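## Task

Lift the black can from the turntable and set it upright on the coaster, without disturbing where the remaining cans stand on the turntable.

## Robot and tools

Robot: two Doosan M1013 arms, left_arm and right_arm, each with a Robotiq 140 mm two-finger gripper and a wrist camera. Fixed camera: cam_high. Wrist cameras: cam_left_wrist, cam_right_wrist. All images are 896x504. left_arm's fingers can fold at a hinge. Grip with the outer quarter of the pads, near the tips, for a full squeeze. Nearer the palm a narrow can may slip or not hold. Pressing the fingertips straight down onto a surface folds them with little resistance, so a later grip can fail. right_arm's fingers are rigid.

Frames: the scene frame has its origin at table height, midway between the nominal arm bases, +x out over the table, +z up, left_arm on +y. Image left/right does not match arm names. Calibrated bases in the scene frame: left_arm (-0.003, +0.629, 0) m, right_arm (-0.068, -0.671, 0) m, each yawed about -0.007 to -0.008 rad, z up. Each arm's reported hand pose, velocities and wrist camera pose are in that arm's own base frame; cam_high and the table are in the scene frame. Reported positions may be off by a few cm, more at long reach. end_effector_position is the point between the closed pads. The fingers point along the gripper's +z and close along its y. Fingertips extend about 33 mm past it when the gap is 40 mm or less, and about 9 mm when wide open.

Row layout, shared by execute_actions and move: one flat list of 18 numbers covering both arms, even if one arm is idle. First left_arm: 6 absolute joint angles in radians (waist, shoulder, elbow, forearm roll, wrist pitch, wrist roll), then gripper position, force_limit, speed. Then the same 9 for right_arm. Joint limits: elbow ±2.792, all others ±6.283. A target more than 0.010 rad beyond a limit, and further out than the current angle, gets the call refused. Gripper numbers are each in [-1, 1]. position +1 is open (140 mm); pads touch near -0.8; -1 closes until blocked. force_limit sets squeeze after a slow close: about 14 N at -1, 40 N at 0, 58 N at +1. Faster closes grip harder. speed is the pad closing rate: about 30 mm/s at -1, 140 at 0, 250 at +1. To leave a gripper unchanged, repeat its last three numbers; 0 is a real command.

execute_actions(actions, cameras): actions is a list of actions. Each action is a table of up to 15 rows, each row held for one 1/30 s step; the last row fills the rest. An empty list only returns state and images. Joint targets may lead measured angles only by a fixed amount, and hand jumps over 70 mm are scaled back, so far targets need several actions.

move(target, speed, blend, stop_force, zero, blocking, cameras): target is one 18-number row or a list of up to 15 rows, all absolute joint angles. Joints interpolate together, so the hand moves on a curve, with no collision avoidance. speed: rad/s of the joint with farthest to travel, 0.01 to 2, default 0.5, one value or one per target. blend: corner rounding in rad, default 0. stop_force: 10 to 80 N, ends an arm's path when the estimated push against its motion grows by that much. Use a low speed with it. It is unreliable near singular poses and can trigger in free air. Leave it out when moving away from a contact. zero: true rezeros the force before moving. blocking=false returns early and cannot be combined with stop_force. Result adds a move: line such as done, off_target, moving, held or fault, and the farthest-off joint.

wait(seconds 0 to 10): lets time pass while arms hold their commands. stop(): brakes a running move; fingers continue. zoom_image(camera, region [x0,y0,x1,y1] pixels, up to 504x504): magnifies the latest image. read_manual: licence text only. finished_scene(scene 1 or 2): ends the scene irreversibly. Call it once the can stands on the coaster and the robot is clear.

Results: Joint positions, Joint velocities, Joint targets, Joint torques, External joint torques and Flange force, per arm, in joint order. Also end effector pose, Tool commands, and gripper position_measured in counts: 3 open, 75 ≈ 100 mm, 139 ≈ 60 mm, 200 ≈ 20 mm, 230 pads met. object_status: 0 moving, 1 blocked while opening, 2 blocked while closing (a grip), 3 reached the target or pads met. It can lag 0.2 to 1.7 s after contact. To grip harder while status is 2, raise force_limit and nudge position, e.g. -1 to -0.98. Other lines you may see: joint sent to its limit, joint command not followed (the inter-arm clearance check intervened), MOTOR HOT, fault lines.

Avoid: any contact torque at a joint's load limit (waist and shoulder 302, elbow 142, wrist joints 40 N m) or 144 N of outside force. Either stops that arm for 10 s. Overheating brakes an arm for 30 to 60 s. Arms colliding with each other can fail the scene. Also avoid dropping or releasing a moving can, slamming, hard pushes, strong twist on the gripper, and knocking other cans over or off the turntable. Anything leaving the table fails the task. Occasional outside tugs may disturb a held can. Faster, smoother, lower-effort runs are preferred.

Each tool is called in YAML: its name, and indented under it one key for each argument.

## Session

execute_actions:
  actions: []

Scene clock: 0.00 s.
left_arm: end_effector_position=(+0.7089, +0.0485, +0.3931) position_measured=3 object_status=3 end_effector_quat_wxyz=(+0.021, +0.782, -0.369, +0.501) | right_arm: end_effector_position=(+0.4753, +0.8513, +0.3167) position_measured=3 object_status=3 end_effector_quat_wxyz=(-0.586, +0.228, +0.777, +0.004)
Joint positions: left_arm=[0.313 -0.047 2.01 -1.221 0.721 3.558] | right_arm=[0.742 1.027 0.638 1.159 2.042 -0.003]
Joint velocities: within noise
Joint torques (N m): no reading
External joint torques (N m): no reading
Flange force (N): no reading
Joint targets: left_arm=[0.313 -0.047 2.010 -1.221 0.721 3.558] | right_arm=[0.742 1.027 0.638 1.159 2.042 -0.003]
Tool commands: left_gripper/position=+1.0 left_gripper/force_limit=+1.0 left_gripper/speed=+1.0 right_gripper/position=+1.0 right_gripper/force_limit=+1.0 right_gripper/speed=+1.0

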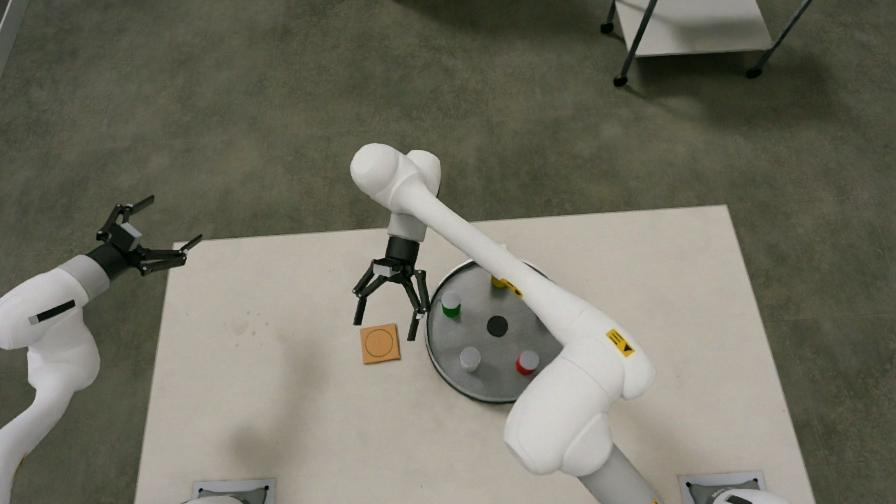

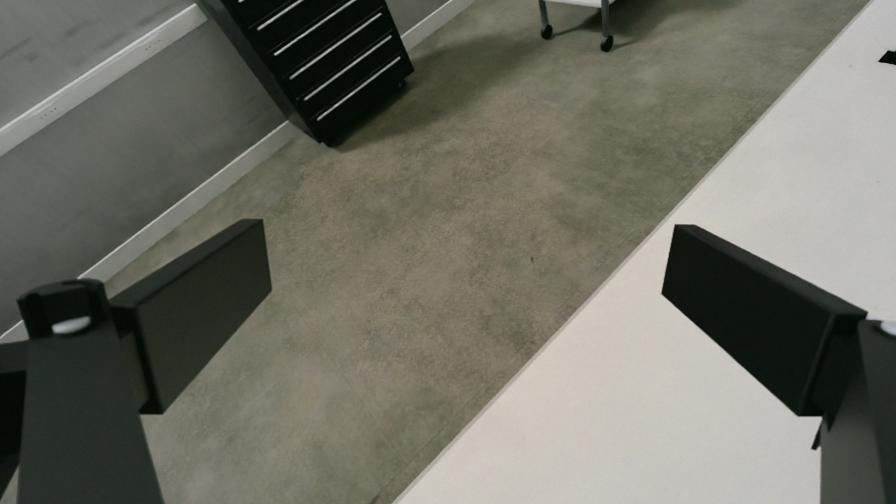

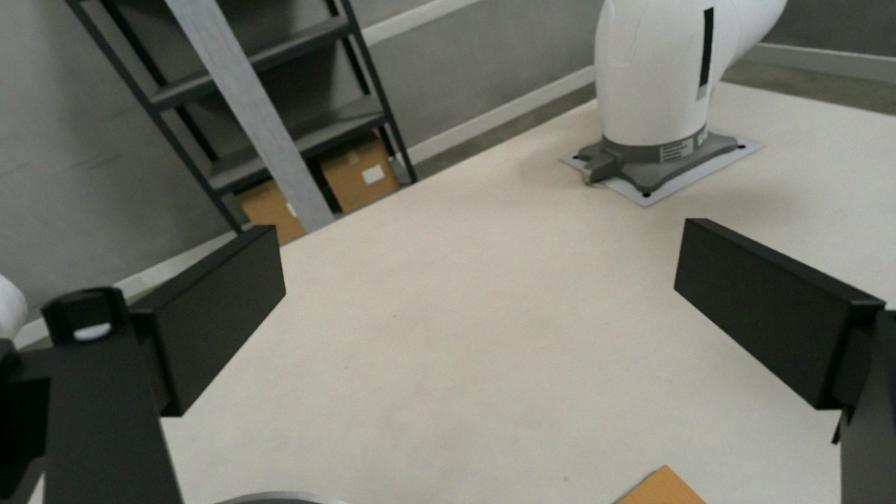

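zoom_image:
  camera: "cam_high"
  region: [330, 220, 620, 420]

Scaled by 1.738 from the camera's 896x504 image, which has a finer 1280x720 frame.

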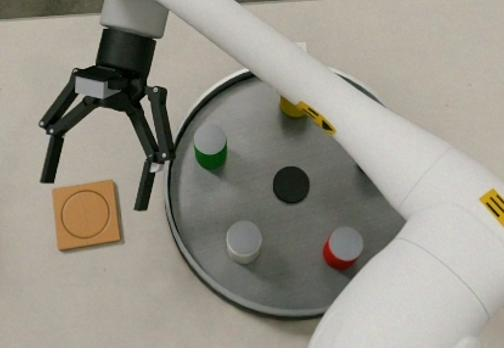

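move:
  target: [0.313, -0.047, 2.010, -1.221, 0.721, 3.558, 1.0, 1.0, 1.0, 1.0753, 0.3991, 1.1562, 0.0, 1.5863, -0.50, 1.0, 1.0, 1.0]
  speed: 0.9
  cameras: ["cam_high", "cam_right_wrist"]

Scene clock: 8.13 s.
left_arm: end_effector_position=(+0.7089, +0.0489, +0.3932) position_measured=3 object_status=3 end_effector_quat_wxyz=(+0.021, +0.782, -0.369, +0.501) | right_arm: end_effector_position=(+0.3500, +0.7201, +0.3998) position_measured=3 object_status=3 end_effector_quat_wxyz=(+0.000, -0.002, +1.000, +0.000)
Joint positions: left_arm=[0.313 -0.047 2.01 -1.221 0.721 3.558] | right_arm=[1.075 0.399 1.156 0 1.586 -0.5]
Joint velocities: within noise
Joint torques (N m): left_arm=[1.38 -31.08 -40.29 0.16 0.01 -0.14] | right_arm=[2.29 -81.73 -40.74 4.14 0.07 0.21]
External joint torques (N m): left_arm=[-1.33 -2.69 1.8 -0.38 0.03 0.12] | right_arm=[-2.47 -1.31 -1.72 0.26 -0.06 -0.21]
Flange force (N): left_arm=[0.2 7.8 -1.7] | right_arm=[-3.8 0.2 -3.0]
Joint targets: left_arm=[0.313 -0.047 2.010 -1.221 0.721 3.558] | right_arm=[1.075 0.399 1.156 0.000 1.586 -0.500]
move: done
Images, in order (width x height): cam_high 896x504, cam_right_wrist 896x504.

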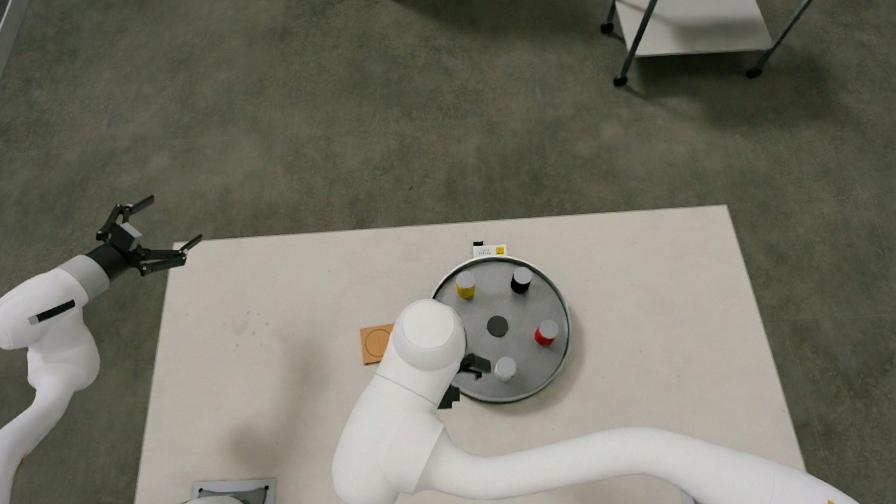

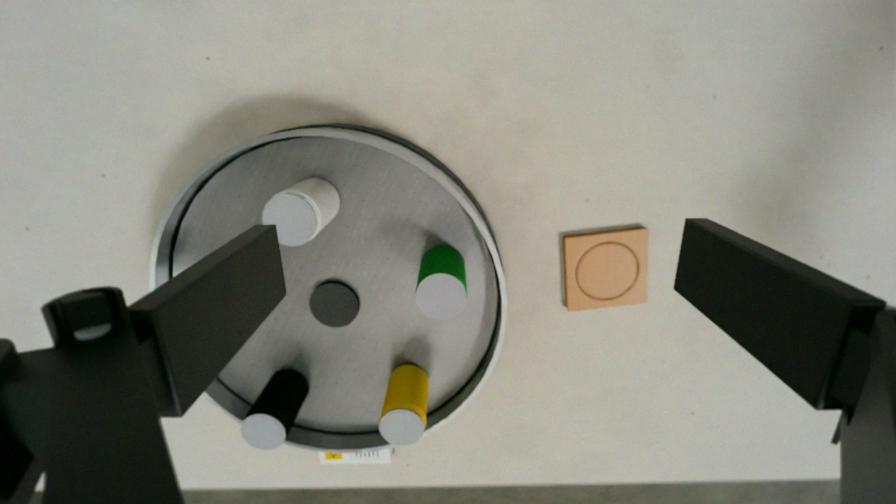

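zoom_image:
  camera: "cam_right_wrist"
  region: [140, 100, 520, 480]

zoom_image:
  camera: "cam_high"
  region: [340, 220, 600, 420]

Scaled by 1.326 from the camera's 896x504 image, which has a finer 1280x720 frame.

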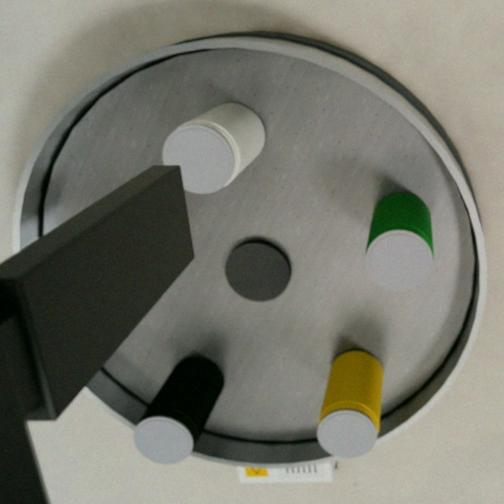

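Scaled by 1.938 from the camera's 896x504 image, which has a finer 1280x720 frame.

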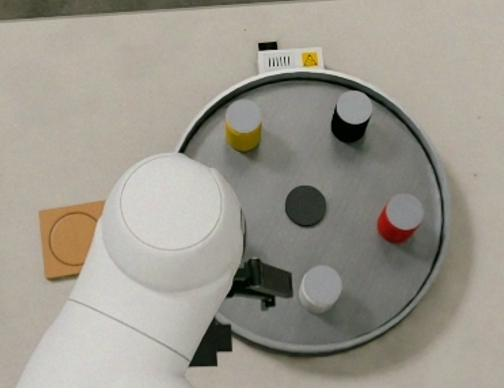

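wait:
  seconds: 0.5
  cameras: ["cam_right_wrist"]

Scene clock: 10.23 s.
left_arm: end_effector_position=(+0.7089, +0.0489, +0.3932) position_measured=3 object_status=3 end_effector_quat_wxyz=(+0.021, +0.782, -0.369, +0.501) | right_arm: end_effector_position=(+0.3500, +0.7201, +0.3999) position_measured=3 object_status=3 end_effector_quat_wxyz=(+0.000, -0.002, +1.000, +0.000)
Joint positions: left_arm=[0.313 -0.047 2.01 -1.221 0.721 3.558] | right_arm=[1.075 0.399 1.156 0 1.586 -0.5]
Joint velocities: within noise
Joint torques (N m): left_arm=[1.48 -31.04 -40.27 0.16 -0.03 -0.09] | right_arm=[1.97 -81.77 -40.75 4.1 0.09 0.23]
External joint torques (N m): left_arm=[-1.55 -2.54 1.82 -0.37 0.08 0.08] | right_arm=[-1.98 -1.58 -1.76 0.3 -0.07 -0.23]
Flange force (N): left_arm=[0.5 7.8 -1.3] | right_arm=[-3.1 0.1 -3.1]
Joint targets: left_arm=[0.313 -0.047 2.010 -1.221 0.721 3.558] | right_arm=[1.075 0.399 1.156 0.000 1.586 -0.500]
Tool commands: left_gripper/position=+1.0 left_gripper/force_limit=+1.0 left_gripper/speed=+1.0 right_gripper/position=+1.0 right_gripper/force_limit=+1.0 right_gripper/speed=+1.0
wait: 0.50 s; at rest from the start
Images, in order (width x height): cam_right_wrist 896x504.

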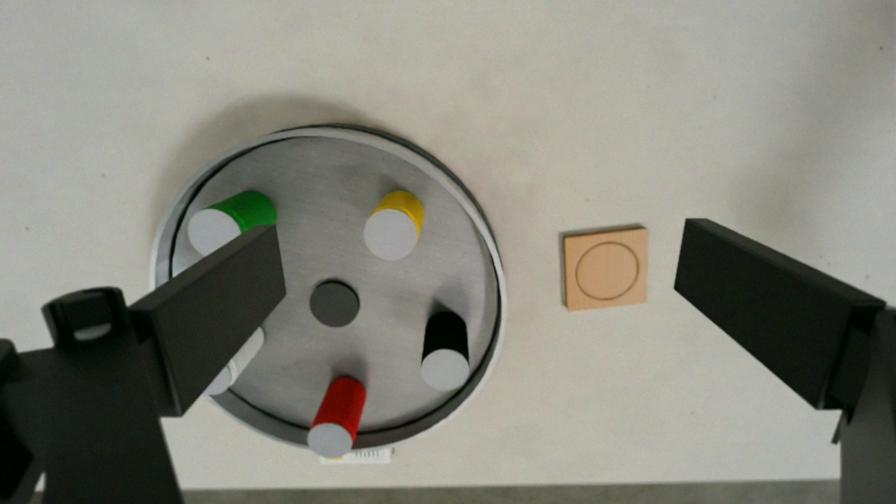

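wait:
  seconds: 0.2
  cameras: ["cam_right_wrist"]

wait:
  seconds: 9.0
  cameras: ["cam_right_wrist"]

Scene clock: 20.03 s.
left_arm: end_effector_position=(+0.7089, +0.0489, +0.3932) position_measured=3 object_status=3 end_effector_quat_wxyz=(+0.021, +0.782, -0.369, +0.501) | right_arm: end_effector_position=(+0.3500, +0.7201, +0.3999) position_measured=3 object_status=3 end_effector_quat_wxyz=(+0.000, -0.002, +1.000, +0.000)
Joint positions: left_arm=[0.313 -0.047 2.01 -1.221 0.721 3.558] | right_arm=[1.075 0.399 1.156 0 1.586 -0.5]
Joint velocities: within noise
Joint torques (N m): left_arm=[1.43 -31.15 -40.33 0.16 0.01 -0.12] | right_arm=[1.95 -82 -40.6 4.13 0.14 0.25]
External joint torques (N m): left_arm=[-1.41 -2.45 1.92 -0.37 0.04 0.1] | right_arm=[-2.04 -0.91 -1.79 0.26 -0.12 -0.25]
Flange force (N): left_arm=[0.2 7.8 -1.3] | right_arm=[-3.8 1.2 -3.0]
Joint targets: left_arm=[0.313 -0.047 2.010 -1.221 0.721 3.558] | right_arm=[1.075 0.399 1.156 0.000 1.586 -0.500]
Tool commands: left_gripper/position=+1.0 left_gripper/force_limit=+1.0 left_gripper/speed=+1.0 right_gripper/position=+1.0 right_gripper/force_limit=+1.0 right_gripper/speed=+1.0
wait: 0.20 s; at rest from the start
Images, in order (width x height): cam_right_wrist 896x504.

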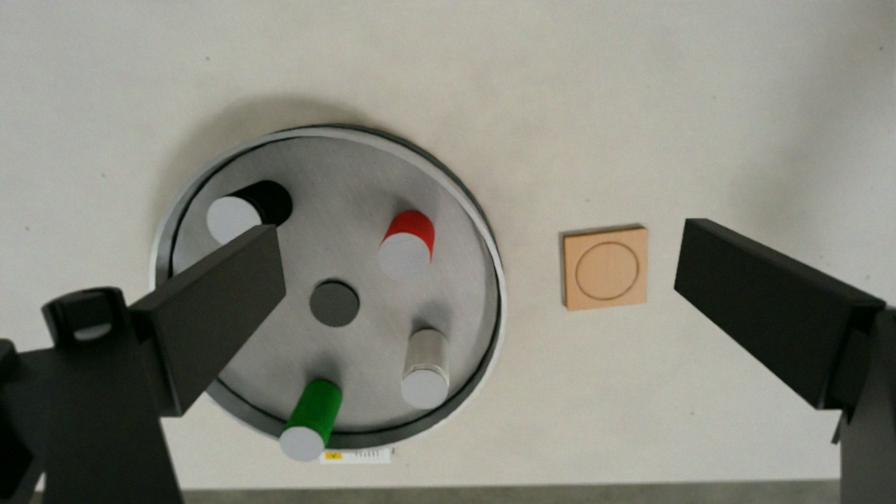

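Scene clock: 29.03 s.
left_arm: end_effector_position=(+0.7089, +0.0489, +0.3932) position_measured=3 object_status=3 end_effector_quat_wxyz=(+0.021, +0.782, -0.369, +0.501) | right_arm: end_effector_position=(+0.3500, +0.7201, +0.3999) position_measured=3 object_status=3 end_effector_quat_wxyz=(+0.000, -0.002, +1.000, +0.000)
Joint positions: left_arm=[0.313 -0.047 2.01 -1.221 0.721 3.558] | right_arm=[1.075 0.399 1.156 0 1.586 -0.5]
Joint velocities: within noise
Joint torques (N m): left_arm=[1.33 -31.17 -40.3 0.13 0 -0.14] | right_arm=[1.75 -81.83 -40.58 4.1 0.1 0.26]
External joint torques (N m): left_arm=[-1.33 -2.37 1.91 -0.34 0.04 0.12] | right_arm=[-1.73 -1.49 -1.93 0.31 -0.08 -0.26]
Flange force (N): left_arm=[0.0 7.6 -1.3] | right_arm=[-3.1 0.8 -3.3]
Joint targets: left_arm=[0.313 -0.047 2.010 -1.221 0.721 3.558] | right_arm=[1.075 0.399 1.156 0.000 1.586 -0.500]
Tool commands: left_gripper/position=+1.0 left_gripper/force_limit=+1.0 left_gripper/speed=+1.0 right_gripper/position=+1.0 right_gripper/force_limit=+1.0 right_gripper/speed=+1.0
wait: 9.00 s; at rest by 0.17 s
Images, in order (width x height): cam_right_wrist 896x504.

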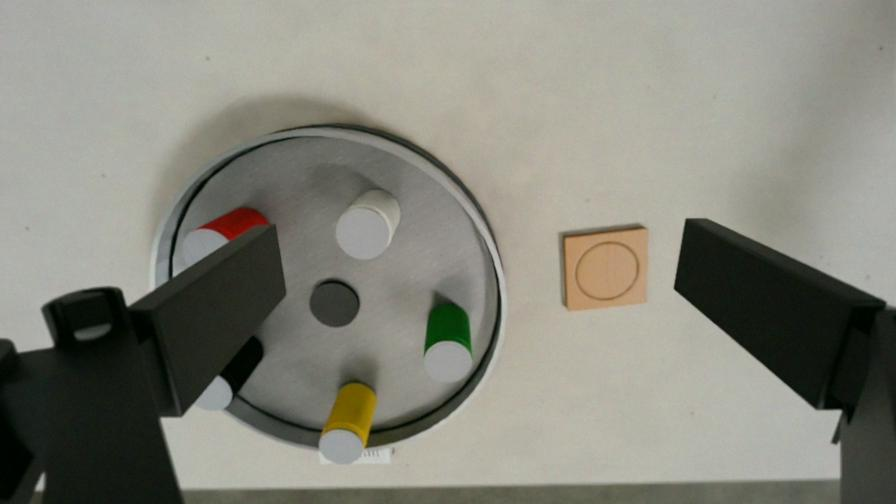

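move:
  target: [0.313, -0.047, 2.010, -1.221, 0.721, 3.558, 1.0, 1.0, 1.0, 0.8796, 0.6081, 1.1953, 0.0, 1.3382, -0.6912, 0.43, 0.0, 0.0]
  speed: 0.5
  cameras: ["cam_high", "cam_right_wrist"]

wait:
  seconds: 0.7
  cameras: ["cam_right_wrist"]

Scene clock: 31.67 s.
left_arm: end_effector_position=(+0.7089, +0.0489, +0.3932) position_measured=3 object_status=3 end_effector_quat_wxyz=(+0.021, +0.782, -0.369, +0.501) | right_arm: end_effector_position=(+0.5459, +0.7140, +0.2002) position_measured=75 object_status=3 end_effector_quat_wxyz=(+0.000, +0.000, +1.000, +0.000)
Joint positions: left_arm=[0.313 -0.047 2.01 -1.221 0.721 3.558] | right_arm=[0.88 0.608 1.195 0 1.338 -0.691]
Joint velocities: within noise
Joint torques (N m): left_arm=[1.43 -30.94 -40.31 0.17 -0.02 -0.07] | right_arm=[3.4 -99.21 -39.43 3.97 0.19 0.27]
External joint torques (N m): left_arm=[-1.47 -2.71 1.83 -0.39 0.07 0.06] | right_arm=[-3.33 -1.94 -1.87 0.3 -0.17 -0.27]
Flange force (N): left_arm=[0.6 8.0 -1.6] | right_arm=[-4.2 -1.2 -2.7]
Joint targets: left_arm=[0.313 -0.047 2.010 -1.221 0.721 3.558] | right_arm=[0.880 0.608 1.195 0.000 1.338 -0.691]
move: done
Images, in order (width x height): cam_high 896x504, cam_right_wrist 896x504.

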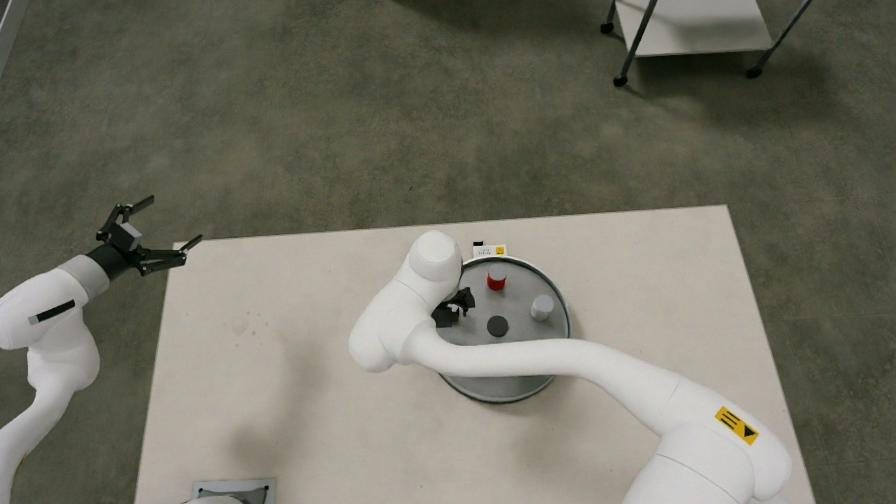

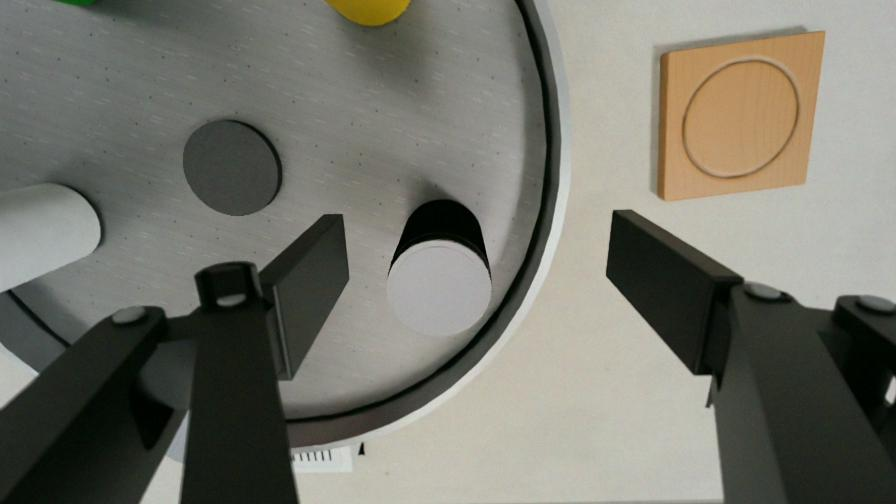

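Scene clock: 32.37 s.
left_arm: end_effector_position=(+0.7089, +0.0489, +0.3932) position_measured=3 object_status=3 end_effector_quat_wxyz=(+0.021, +0.782, -0.369, +0.501) | right_arm: end_effector_position=(+0.5460, +0.7140, +0.2000) position_measured=75 object_status=3 end_effector_quat_wxyz=(+0.000, +0.000, +1.000, +0.000)
Joint positions: left_arm=[0.313 -0.047 2.01 -1.221 0.721 3.558] | right_arm=[0.88 0.608 1.195 0 1.338 -0.691]
Joint velocities: within noise
Joint torques (N m): left_arm=[1.56 -31.11 -40.26 0.15 0 -0.15] | right_arm=[2.01 -99.49 -39.56 3.98 0.08 0.23]
External joint torques (N m): left_arm=[-1.59 -2.47 1.78 -0.36 0.05 0.13] | right_arm=[-1.84 -1.5 -1.71 0.3 -0.06 -0.23]
Flange force (N): left_arm=[0.5 7.8 -1.1] | right_arm=[-3.1 0.3 -2.5]
Joint targets: left_arm=[0.313 -0.047 2.010 -1.221 0.721 3.558] | right_arm=[0.880 0.608 1.195 0.000 1.338 -0.691]
Tool commands: left_gripper/position=+1.0 left_gripper/force_limit=+1.0 left_gripper/speed=+1.0 right_gripper/position=+0.43 right_gripper/force_limit=+0.0 right_gripper/speed=+0.0
wait: 0.70 s; at rest by 0.17 s
Images, in order (width x height): cam_right_wrist 896x504.

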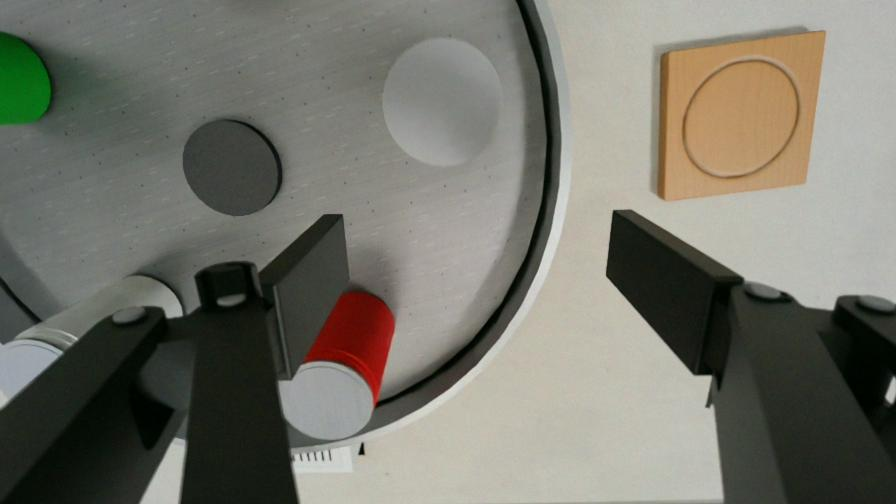

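zoom_image:
  camera: "cam_right_wrist"
  region: [600, 0, 896, 220]

zoom_image:
  camera: "cam_right_wrist"
  region: [160, 0, 660, 500]

Scaled by 1.703 from the camera's 896x504 image, which has a finer 1280x720 frame.

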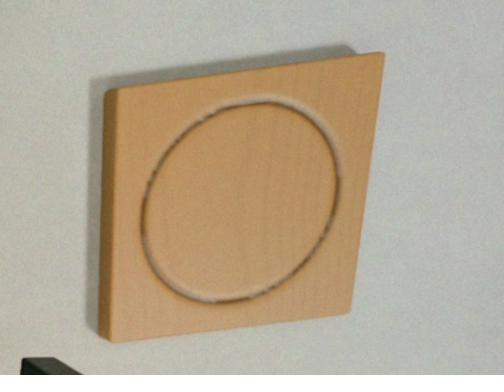

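Scaled by 1.008 from the camera's 896x504 image, which has a finer 1280x720 frame.

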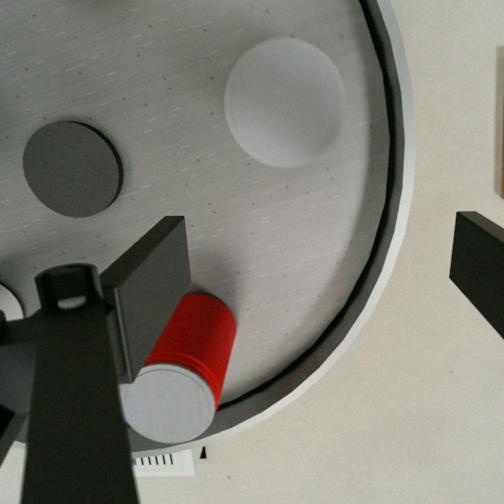

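move:
  target: [0.313, -0.047, 2.010, -1.221, 0.721, 3.558, 1.0, 1.0, 1.0, 0.8796, 0.6084, 1.2503, 0.0, 1.2829, -0.6912, 0.23, 0.0, 0.0]
  speed: 0.3
  cameras: ["cam_right_wrist"]

Scene clock: 38.27 s.
left_arm: end_effector_position=(+0.7089, +0.0489, +0.3932) position_measured=3 object_status=3 end_effector_quat_wxyz=(+0.021, +0.782, -0.369, +0.501) | right_arm: end_effector_position=(+0.5410, +0.7080, +0.1700) position_measured=100 object_status=3 end_effector_quat_wxyz=(+0.000, +0.000, +1.000, +0.000)
Joint positions: left_arm=[0.313 -0.047 2.01 -1.221 0.721 3.558] | right_arm=[0.88 0.608 1.25 0 1.283 -0.691]
Joint velocities: within noise
Joint torques (N m): left_arm=[1.43 -31.14 -40.32 0.16 0.02 -0.14] | right_arm=[1.98 -98.76 -38.85 3.95 0.06 0.24]
External joint torques (N m): left_arm=[-1.48 -2.36 1.98 -0.37 0.03 0.12] | right_arm=[-1.87 -2.03 -1.93 0.28 -0.03 -0.24]
Flange force (N): left_arm=[0.1 7.9 -1.1] | right_arm=[-3.0 0.0 -3.0]
Joint targets: left_arm=[0.313 -0.047 2.010 -1.221 0.721 3.558] | right_arm=[0.880 0.608 1.250 0.000 1.283 -0.691]
move: done
Images, in order (width x height): cam_right_wrist 896x504.

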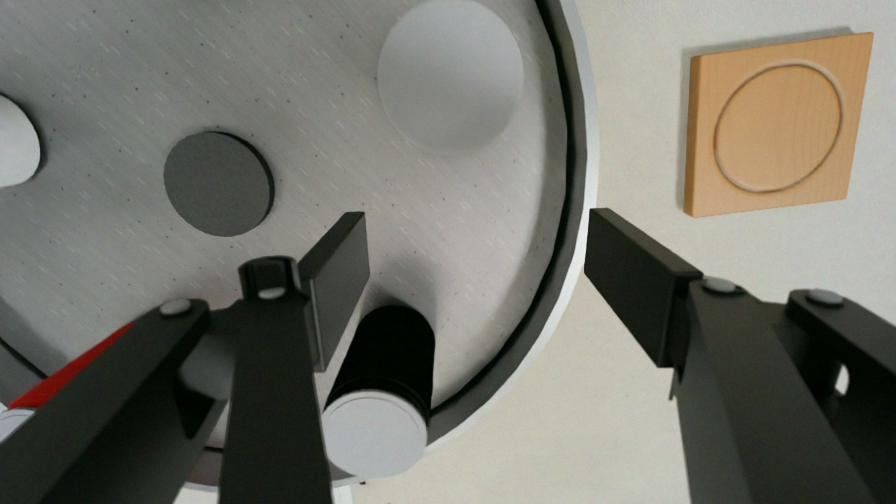

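wait:
  seconds: 0.1
  cameras: []

Scene clock: 38.57 s.
left_arm: end_effector_position=(+0.7089, +0.0489, +0.3932) position_measured=3 object_status=3 end_effector_quat_wxyz=(+0.021, +0.782, -0.369, +0.501) | right_arm: end_effector_position=(+0.5410, +0.7080, +0.1700) position_measured=100 object_status=3 end_effector_quat_wxyz=(+0.000, +0.000, +1.000, +0.000)
Joint positions: left_arm=[0.313 -0.047 2.01 -1.221 0.721 3.558] | right_arm=[0.88 0.608 1.25 0 1.283 -0.691]
Joint velocities: within noise
Joint torques (N m): left_arm=[1.28 -31.07 -40.28 0.13 -0.01 -0.09] | right_arm=[2.13 -98.68 -38.96 3.95 0.13 0.22]
External joint torques (N m): left_arm=[-1.26 -2.5 1.81 -0.34 0.05 0.08] | right_arm=[-1.96 -2.42 -1.9 0.29 -0.11 -0.22]
Flange force (N): left_arm=[0.2 7.5 -1.6] | right_arm=[-2.6 -0.7 -3.0]
Joint targets: left_arm=[0.313 -0.047 2.010 -1.221 0.721 3.558] | right_arm=[0.880 0.608 1.250 0.000 1.283 -0.691]
Tool commands: left_gripper/position=+1.0 left_gripper/force_limit=+1.0 left_gripper/speed=+1.0 right_gripper/position=+0.23 right_gripper/force_limit=+0.0 right_gripper/speed=+0.0
wait: 0.10 s; at rest from the start
No camera images: "cameras" was empty.

wait:
  seconds: 0.45
  cameras: ["cam_right_wrist"]

Scene clock: 39.13 s.
left_arm: end_effector_position=(+0.7089, +0.0489, +0.3932) position_measured=3 object_status=3 end_effector_quat_wxyz=(+0.021, +0.782, -0.369, +0.501) | right_arm: end_effector_position=(+0.5410, +0.7080, +0.1700) position_measured=100 object_status=3 end_effector_quat_wxyz=(+0.000, +0.000, +1.000, +0.000)
Joint positions: left_arm=[0.313 -0.047 2.01 -1.221 0.721 3.558] | right_arm=[0.88 0.608 1.25 0 1.283 -0.691]
Joint velocities: within noise
Joint torques (N m): left_arm=[1.26 -31.06 -40.33 0.16 -0.01 -0.1] | right_arm=[1.78 -98.72 -39.05 3.9 0.1 0.24]
External joint torques (N m): left_arm=[-1.27 -2.59 1.93 -0.37 0.06 0.09] | right_arm=[-1.58 -1.67 -1.58 0.32 -0.08 -0.24]
Flange force (N): left_arm=[0.1 7.8 -1.7] | right_arm=[-2.5 -0.1 -2.4]
Joint targets: left_arm=[0.313 -0.047 2.010 -1.221 0.721 3.558] | right_arm=[0.880 0.608 1.250 0.000 1.283 -0.691]
Tool commands: left_gripper/position=+1.0 left_gripper/force_limit=+1.0 left_gripper/speed=+1.0 right_gripper/position=+0.23 right_gripper/force_limit=+0.0 right_gripper/speed=+0.0
wait: 0.47 s; at rest by 0.07 s
Images, in order (width x height): cam_right_wrist 896x504.

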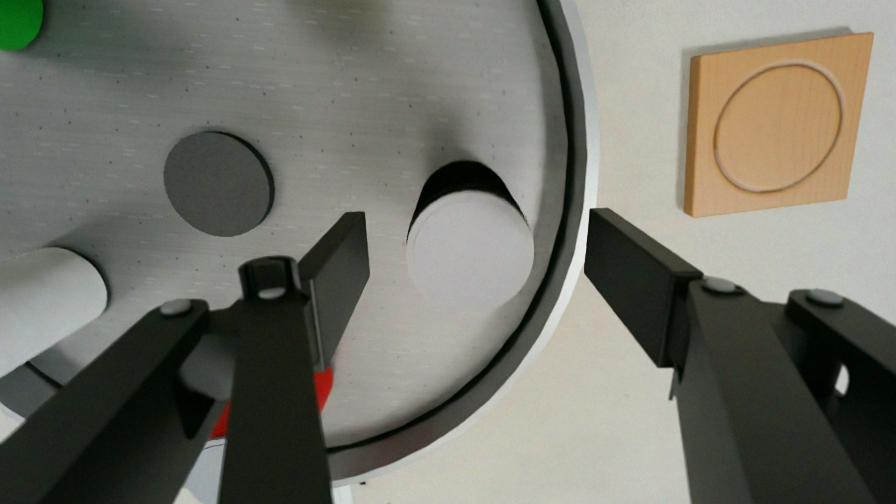

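move:
  target: [0.313, -0.047, 2.010, -1.221, 0.721, 3.558, 1.0, 1.0, 1.0, 0.8796, 0.6084, 1.2503, 0.0, 1.2829, -0.6912, -0.6, 0.0, -0.3]
  speed: 0.3
  blocking: false
  cameras: []

wait:
  seconds: 0.1
  cameras: []

wait:
  seconds: 0.5
  cameras: []

Scene clock: 42.20 s.
left_arm: end_effector_position=(+0.7089, +0.0489, +0.3932) position_measured=3 object_status=3 end_effector_quat_wxyz=(+0.021, +0.782, -0.369, +0.501) | right_arm: end_effector_position=(+0.5410, +0.7081, +0.1705) position_measured=166 object_status=0 end_effector_quat_wxyz=(+0.000, +0.000, +1.000, +0.000)
Joint positions: left_arm=[0.313 -0.047 2.01 -1.221 0.721 3.558] | right_arm=[0.88 0.608 1.25 0 1.283 -0.691]
Joint velocities: within noise
Joint torques (N m): left_arm=[1.39 -30.86 -40.25 0.16 0.02 -0.09] | right_arm=[-1.66 -50.04 -13.9 3.44 -2.42 0.21]
External joint torques (N m): left_arm=[-1.41 -2.82 1.75 -0.37 0.03 0.07] | right_arm=[1.83 -50.84 -27.01 0.81 2.44 -0.21]
Flange force (N): left_arm=[0.6 7.9 -1.7] | right_arm=[5.7 -4.5 -57.0]
Joint targets: left_arm=[0.313 -0.047 2.010 -1.221 0.721 3.558] | right_arm=[0.880 0.608 1.250 0.000 1.283 -0.691]
Tool commands: left_gripper/position=+1.0 left_gripper/force_limit=+1.0 left_gripper/speed=+1.0 right_gripper/position=-0.6 right_gripper/force_limit=+0.0 right_gripper/speed=-0.3
move: running
No camera images: "cameras" was empty.

Scene clock: 42.30 s.
left_arm: end_effector_position=(+0.7089, +0.0489, +0.3932) position_measured=3 object_status=3 end_effector_quat_wxyz=(+0.021, +0.782, -0.369, +0.501) | right_arm: end_effector_position=(+0.5410, +0.7081, +0.1705) position_measured=168 object_status=0 end_effector_quat_wxyz=(+0.000, +0.000, +1.000, +0.000)
Joint positions: left_arm=[0.313 -0.047 2.01 -1.221 0.721 3.558] | right_arm=[0.88 0.608 1.25 0 1.283 -0.691]
Joint velocities: within noise
Joint torques (N m): left_arm=[1.5 -30.91 -40.32 0.18 0 -0.12] | right_arm=[1.67 -42.22 -7.39 4.18 -0.69 0.27]
External joint torques (N m): left_arm=[-1.45 -2.85 1.88 -0.39 0.04 0.1] | right_arm=[-2.05 -56.62 -32.67 -0.04 0.71 -0.27]
Flange force (N): left_arm=[0.4 8.2 -1.7] | right_arm=[-0.1 -4.1 -63.2]
Joint targets: left_arm=[0.313 -0.047 2.010 -1.221 0.721 3.558] | right_arm=[0.880 0.608 1.250 0.000 1.283 -0.691]
Tool commands: left_gripper/position=+1.0 left_gripper/force_limit=+1.0 left_gripper/speed=+1.0 right_gripper/position=-0.6 right_gripper/force_limit=+0.0 right_gripper/speed=-0.3
earlier move: running
wait: 0.10 s; no rest
No camera images: "cameras" was empty.

Scene clock: 42.80 s.
left_arm: end_effector_position=(+0.7089, +0.0489, +0.3932) position_measured=3 object_status=3 end_effector_quat_wxyz=(+0.021, +0.782, -0.369, +0.501) | right_arm: end_effector_position=(+0.5410, +0.7079, +0.1696) position_measured=205 object_status=0 end_effector_quat_wxyz=(+0.000, +0.000, +1.000, +0.000)
Joint positions: left_arm=[0.313 -0.047 2.01 -1.221 0.721 3.558] | right_arm=[0.88 0.609 1.25 0 1.283 -0.691]
Joint velocities: within noise
Joint torques (N m): left_arm=[1.44 -30.89 -40.33 0.16 -0.01 -0.12] | right_arm=[2.04 -96.9 -38.81 3.93 0.1 0.24]
External joint torques (N m): left_arm=[-1.35 -2.7 1.92 -0.36 0.05 0.1] | right_arm=[-2.51 -3.31 -1.74 0.26 -0.07 -0.24]
Flange force (N): left_arm=[0.2 8.0 -1.7] | right_arm=[-1.9 -2.6 -3.3]
Joint targets: left_arm=[0.313 -0.047 2.010 -1.221 0.721 3.558] | right_arm=[0.880 0.608 1.250 0.000 1.283 -0.691]
Tool commands: left_gripper/position=+1.0 left_gripper/force_limit=+1.0 left_gripper/speed=+1.0 right_gripper/position=-0.6 right_gripper/force_limit=+0.0 right_gripper/speed=-0.3
earlier move: running
wait: 0.50 s; no rest
No camera images: "cameras" was empty.

wait:
  seconds: 0.1
  cameras: ["cam_high", "cam_right_wrist"]

Scene clock: 43.17 s.
left_arm: end_effector_position=(+0.7089, +0.0489, +0.3932) position_measured=3 object_status=3 end_effector_quat_wxyz=(+0.021, +0.782, -0.369, +0.501) | right_arm: end_effector_position=(+0.5410, +0.7080, +0.1700) position_measured=205 object_status=3 end_effector_quat_wxyz=(+0.000, +0.000, +1.000, +0.000)
Joint positions: left_arm=[0.313 -0.047 2.01 -1.221 0.721 3.558] | right_arm=[0.88 0.608 1.25 0 1.283 -0.691]
Joint velocities: within noise
Joint torques (N m): left_arm=[1.49 -30.98 -40.28 0.15 0 -0.11] | right_arm=[1.26 -98.89 -38.86 4.15 -0.16 0.21]
External joint torques (N m): left_arm=[-1.46 -2.61 1.87 -0.36 0.04 0.09] | right_arm=[-0.73 -1.99 -1.93 0.12 0.2 -0.21]
Flange force (N): left_arm=[0.4 7.9 -1.5] | right_arm=[-2.1 1.1 -3.3]
Joint targets: left_arm=[0.313 -0.047 2.010 -1.221 0.721 3.558] | right_arm=[0.880 0.608 1.250 0.000 1.283 -0.691]
Tool commands: left_gripper/position=+1.0 left_gripper/force_limit=+1.0 left_gripper/speed=+1.0 right_gripper/position=-0.6 right_gripper/force_limit=+0.0 right_gripper/speed=-0.3
earlier move: done
wait: 0.00 of 0.1 s (the move ended)
Images, in order (width x height): cam_high 896x504, cam_right_wrist 896x504.

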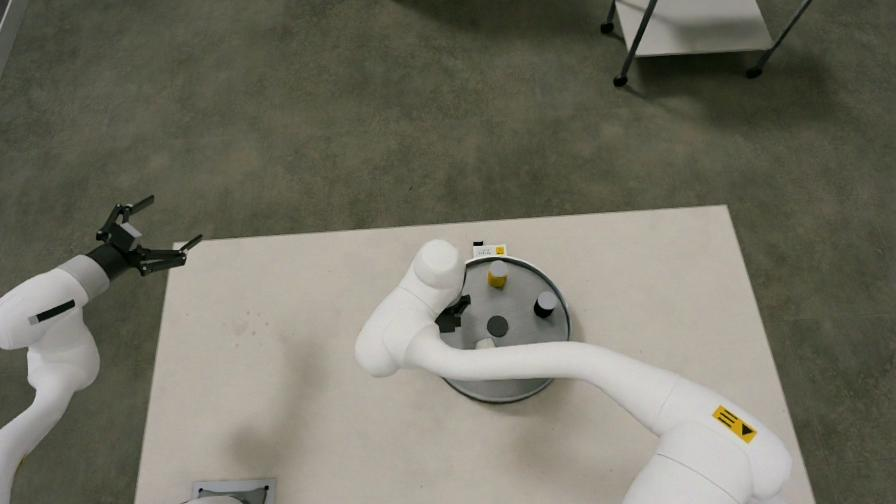

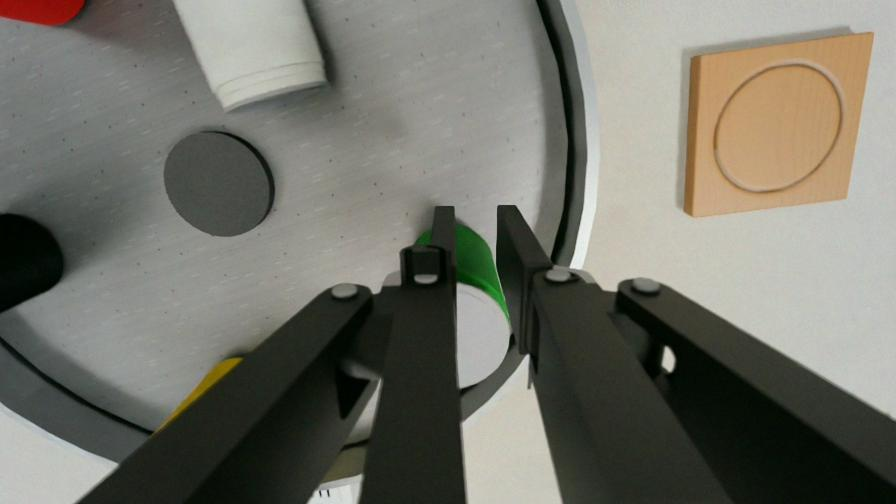

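zoom_image:
  camera: "cam_right_wrist"
  region: [0, 0, 400, 260]

zoom_image:
  camera: "cam_high"
  region: [420, 230, 600, 410]

Scaled by 1.260 from the camera's 896x504 image, which has a finer 1280x720 frame.

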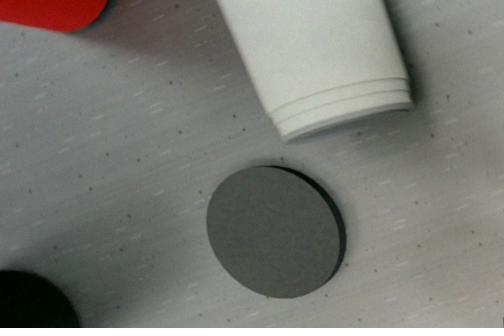

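Scaled by 2.800 from the camera's 896x504 image, which has a finer 1280x720 frame.

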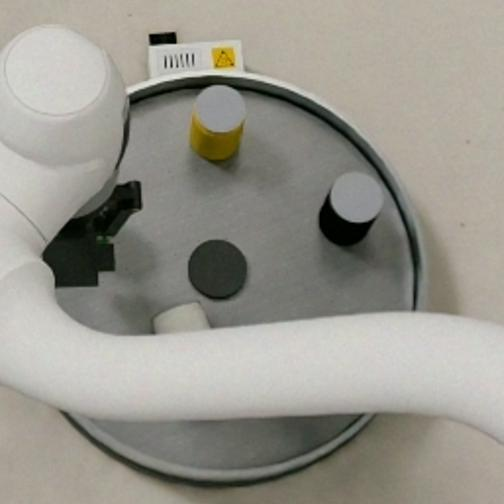

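move:
  target: [0.313, -0.047, 2.010, -1.221, 0.721, 3.558, 1.0, 1.0, 1.0, 1.0753, 0.3991, 1.1562, 0.0, 1.5863, -0.50, 0.43, 0.0, 0.0]
  speed: 0.4
  cameras: ["cam_high", "cam_right_wrist"]

wait:
  seconds: 2.0
  cameras: ["cam_right_wrist"]

Scene clock: 44.93 s.
left_arm: end_effector_position=(+0.7089, +0.0489, +0.3932) position_measured=3 object_status=3 end_effector_quat_wxyz=(+0.021, +0.782, -0.369, +0.501) | right_arm: end_effector_position=(+0.3500, +0.7201, +0.3998) position_measured=75 object_status=3 end_effector_quat_wxyz=(+0.000, -0.002, +1.000, +0.000)
Joint positions: left_arm=[0.313 -0.047 2.01 -1.221 0.721 3.558] | right_arm=[1.075 0.399 1.156 0 1.586 -0.5]
Joint velocities: within noise
Joint torques (N m): left_arm=[1.42 -30.87 -40.3 0.17 -0.02 -0.14] | right_arm=[2.54 -81.3 -40.58 4.14 0.03 0.2]
External joint torques (N m): left_arm=[-1.38 -2.8 1.89 -0.37 0.07 0.12] | right_arm=[-2.43 -2.09 -1.91 0.26 -0.01 -0.2]
Flange force (N): left_arm=[0.3 8.1 -1.8] | right_arm=[-3.4 -0.5 -3.4]
Joint targets: left_arm=[0.313 -0.047 2.010 -1.221 0.721 3.558] | right_arm=[1.075 0.399 1.156 0.000 1.586 -0.500]
move: done
Images, in order (width x height): cam_high 896x504, cam_right_wrist 896x504.

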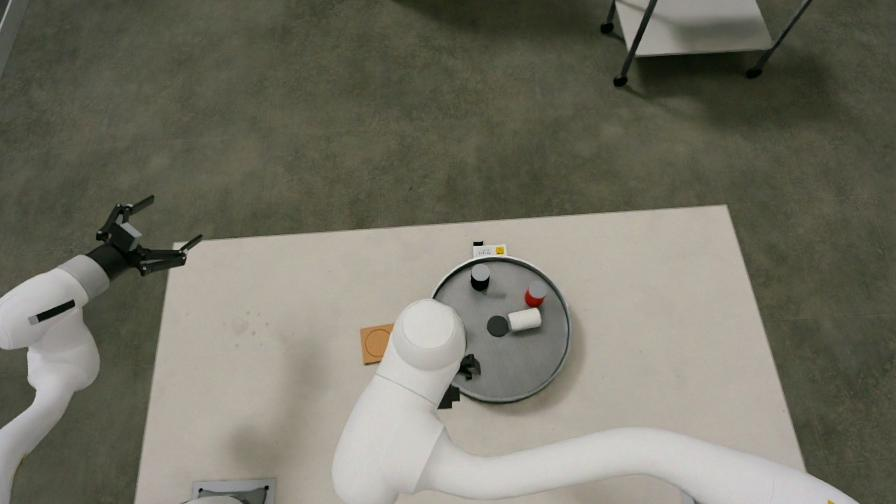

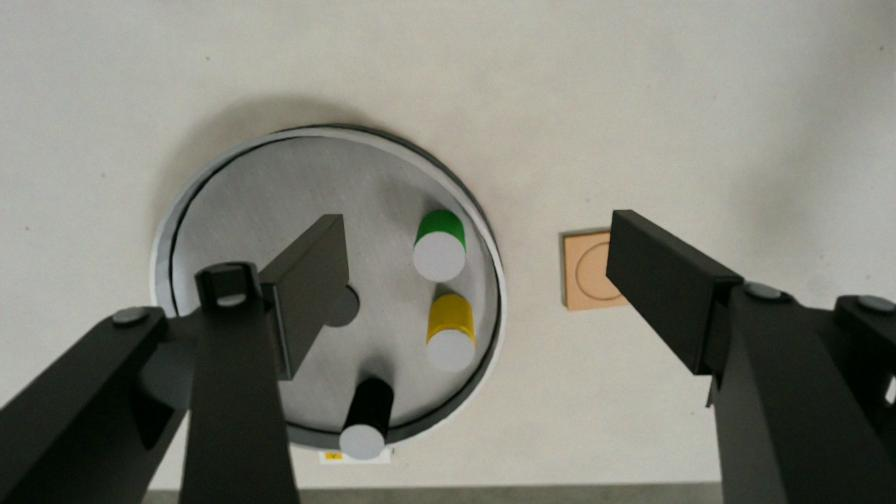

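Scene clock: 46.93 s.
left_arm: end_effector_position=(+0.7089, +0.0489, +0.3932) position_measured=3 object_status=3 end_effector_quat_wxyz=(+0.021, +0.782, -0.369, +0.501) | right_arm: end_effector_position=(+0.3500, +0.7201, +0.3999) position_measured=75 object_status=3 end_effector_quat_wxyz=(+0.000, -0.002, +1.000, +0.000)
Joint positions: left_arm=[0.313 -0.047 2.01 -1.221 0.721 3.558] | right_arm=[1.075 0.399 1.156 0 1.586 -0.5]
Joint velocities: within noise
Joint torques (N m): left_arm=[1.52 -30.9 -40.29 0.16 0.01 -0.12] | right_arm=[1.82 -81.73 -40.59 4.11 0.1 0.24]
External joint torques (N m): left_arm=[-1.52 -2.82 1.75 -0.37 0.03 0.1] | right_arm=[-1.54 -1.53 -1.89 0.3 -0.09 -0.24]
Flange force (N): left_arm=[0.7 8.0 -1.6] | right_arm=[-2.8 0.7 -3.3]
Joint targets: left_arm=[0.313 -0.047 2.010 -1.221 0.721 3.558] | right_arm=[1.075 0.399 1.156 0.000 1.586 -0.500]
Tool commands: left_gripper/position=+1.0 left_gripper/force_limit=+1.0 left_gripper/speed=+1.0 right_gripper/position=+0.43 right_gripper/force_limit=+0.0 right_gripper/speed=+0.0
wait: 2.00 s; at rest by 0.17 s
Images, in order (width x height): cam_right_wrist 896x504.

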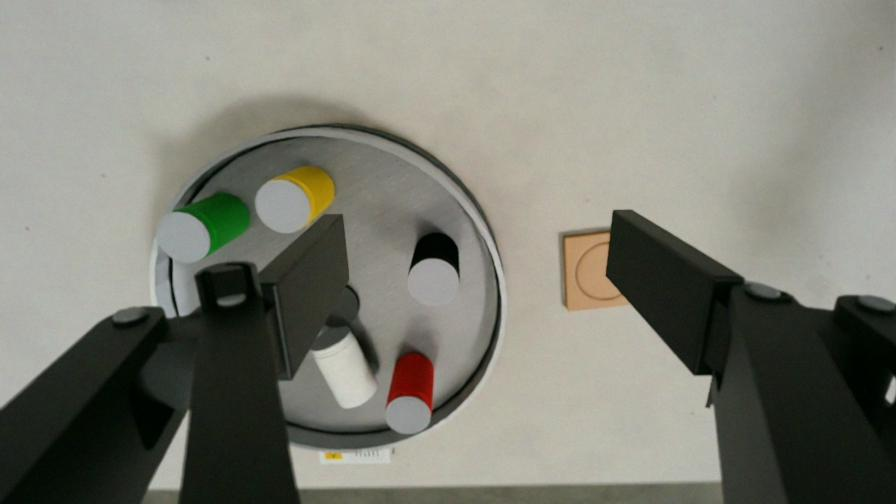

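move:
  target: [0.313, -0.047, 2.010, -1.221, 0.721, 3.558, 1.0, 1.0, 1.0, 1.0753, 0.3991, 1.1562, 0.0, 1.5863, -0.50, 0.23, 0.0, 0.0]
  speed: 0.4
  cameras: []

move:
  target: [0.313, -0.047, 2.010, -1.221, 0.721, 3.558, 1.0, 1.0, 1.0, 1.0753, 0.3991, 1.1562, 0.0, 1.5863, -0.50, -1.0, 0.0, -0.3]
  speed: 0.4
  blocking: false
  cameras: []

wait:
  seconds: 0.1
  cameras: []

wait:
  seconds: 0.1
  cameras: ["cam_right_wrist"]

Scene clock: 52.47 s.
left_arm: end_effector_position=(+0.7089, +0.0489, +0.3932) position_measured=3 object_status=3 end_effector_quat_wxyz=(+0.021, +0.782, -0.369, +0.501) | right_arm: end_effector_position=(+0.3500, +0.7201, +0.3999) position_measured=100 object_status=3 end_effector_quat_wxyz=(+0.000, -0.002, +1.000, +0.000)
Joint positions: left_arm=[0.313 -0.047 2.01 -1.221 0.721 3.558] | right_arm=[1.075 0.399 1.156 0 1.586 -0.5]
Joint velocities: within noise
Joint torques (N m): left_arm=[1.34 -30.88 -40.34 0.18 0.02 -0.1] | right_arm=[2.16 -81.85 -40.74 4.1 0.08 0.23]
External joint torques (N m): left_arm=[-1.34 -2.68 1.88 -0.4 0.02 0.09] | right_arm=[-1.96 -1.79 -1.88 0.32 -0.06 -0.23]
Flange force (N): left_arm=[0.2 7.9 -1.6] | right_arm=[-3.1 0.1 -3.3]
Joint targets: left_arm=[0.313 -0.047 2.010 -1.221 0.721 3.558] | right_arm=[1.075 0.399 1.156 0.000 1.586 -0.500]
move: done
No camera images: "cameras" was empty.

Scene clock: 52.97 s.
left_arm: end_effector_position=(+0.7089, +0.0489, +0.3932) position_measured=3 object_status=3 end_effector_quat_wxyz=(+0.021, +0.782, -0.369, +0.501) | right_arm: end_effector_position=(+0.3500, +0.7201, +0.3999) position_measured=173 object_status=0 end_effector_quat_wxyz=(+0.000, -0.002, +1.000, +0.000)
Joint positions: left_arm=[0.313 -0.047 2.01 -1.221 0.721 3.558] | right_arm=[1.075 0.399 1.156 0 1.586 -0.5]
Joint velocities: within noise
Joint torques (N m): left_arm=[1.32 -30.94 -40.32 0.17 -0.01 -0.11] | right_arm=[1.73 -81.95 -40.73 4.07 0.1 0.24]
External joint torques (N m): left_arm=[-1.36 -2.72 1.82 -0.38 0.06 0.1] | right_arm=[-1.43 -1.47 -1.8 0.35 -0.08 -0.24]
Flange force (N): left_arm=[0.3 7.9 -1.7] | right_arm=[-2.7 0.7 -3.1]
Joint targets: left_arm=[0.313 -0.047 2.010 -1.221 0.721 3.558] | right_arm=[1.075 0.399 1.156 0.000 1.586 -0.500]
Tool commands: left_gripper/position=+1.0 left_gripper/force_limit=+1.0 left_gripper/speed=+1.0 right_gripper/position=-1.0 right_gripper/force_limit=+0.0 right_gripper/speed=-0.3
move: running
No camera images: "cameras" was empty.

Scene clock: 53.07 s.
left_arm: end_effector_position=(+0.7089, +0.0489, +0.3932) position_measured=3 object_status=3 end_effector_quat_wxyz=(+0.021, +0.782, -0.369, +0.501) | right_arm: end_effector_position=(+0.3500, +0.7201, +0.3999) position_measured=190 object_status=0 end_effector_quat_wxyz=(+0.000, -0.002, +1.000, +0.000)
Joint positions: left_arm=[0.313 -0.047 2.01 -1.221 0.721 3.558] | right_arm=[1.075 0.399 1.156 0 1.586 -0.5]
Joint velocities: within noise
Joint torques (N m): left_arm=[1.63 -31.14 -40.35 0.18 0.02 -0.11] | right_arm=[1.92 -81.96 -40.58 4.1 0.1 0.24]
External joint torques (N m): left_arm=[-1.62 -2.44 1.9 -0.38 0.02 0.09] | right_arm=[-1.5 -1.32 -1.91 0.33 -0.09 -0.24]
Flange force (N): left_arm=[0.5 8.0 -1.0] | right_arm=[-3.0 1.1 -3.3]
Joint targets: left_arm=[0.313 -0.047 2.010 -1.221 0.721 3.558] | right_arm=[1.075 0.399 1.156 0.000 1.586 -0.500]
Tool commands: left_gripper/position=+1.0 left_gripper/force_limit=+1.0 left_gripper/speed=+1.0 right_gripper/position=-1.0 right_gripper/force_limit=+0.0 right_gripper/speed=-0.3
earlier move: running
wait: 0.10 s; no rest
No camera images: "cameras" was empty.

Scene clock: 53.17 s.
left_arm: end_effector_position=(+0.7089, +0.0489, +0.3932) position_measured=3 object_status=3 end_effector_quat_wxyz=(+0.021, +0.782, -0.369, +0.501) | right_arm: end_effector_position=(+0.3500, +0.7201, +0.3999) position_measured=208 object_status=0 end_effector_quat_wxyz=(+0.000, -0.002, +1.000, +0.000)
Joint positions: left_arm=[0.313 -0.047 2.01 -1.221 0.721 3.558] | right_arm=[1.075 0.399 1.156 0 1.586 -0.5]
Joint velocities: within noise
Joint torques (N m): left_arm=[1.37 -31.02 -40.26 0.15 -0.01 -0.13] | right_arm=[2.06 -82.13 -40.65 4.06 0.09 0.23]
External joint torques (N m): left_arm=[-1.42 -2.55 1.87 -0.37 0.06 0.12] | right_arm=[-1.8 -1.42 -1.93 0.36 -0.07 -0.23]
Flange force (N): left_arm=[0.2 7.8 -1.4] | right_arm=[-3.2 0.9 -3.4]
Joint targets: left_arm=[0.313 -0.047 2.010 -1.221 0.721 3.558] | right_arm=[1.075 0.399 1.156 0.000 1.586 -0.500]
Tool commands: left_gripper/position=+1.0 left_gripper/force_limit=+1.0 left_gripper/speed=+1.0 right_gripper/position=-1.0 right_gripper/force_limit=+0.0 right_gripper/speed=-0.3
earlier move: running
wait: 0.10 s; no rest
Images, in order (width x height): cam_right_wrist 896x504.

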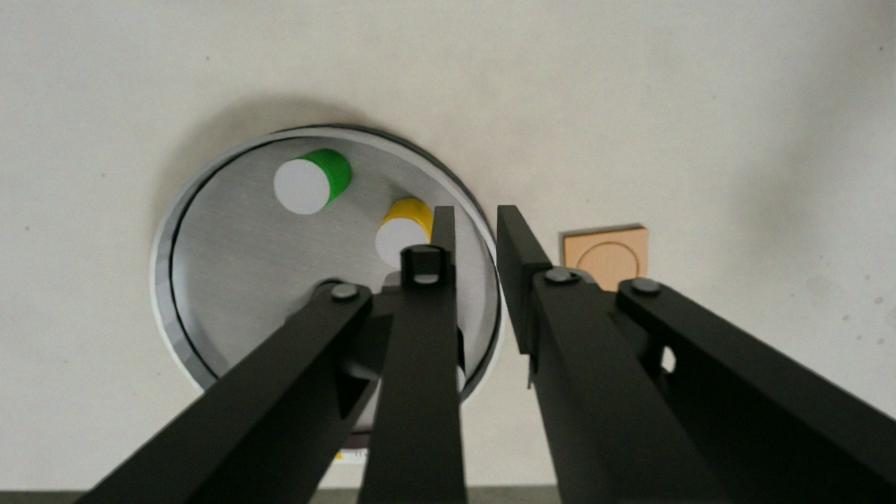

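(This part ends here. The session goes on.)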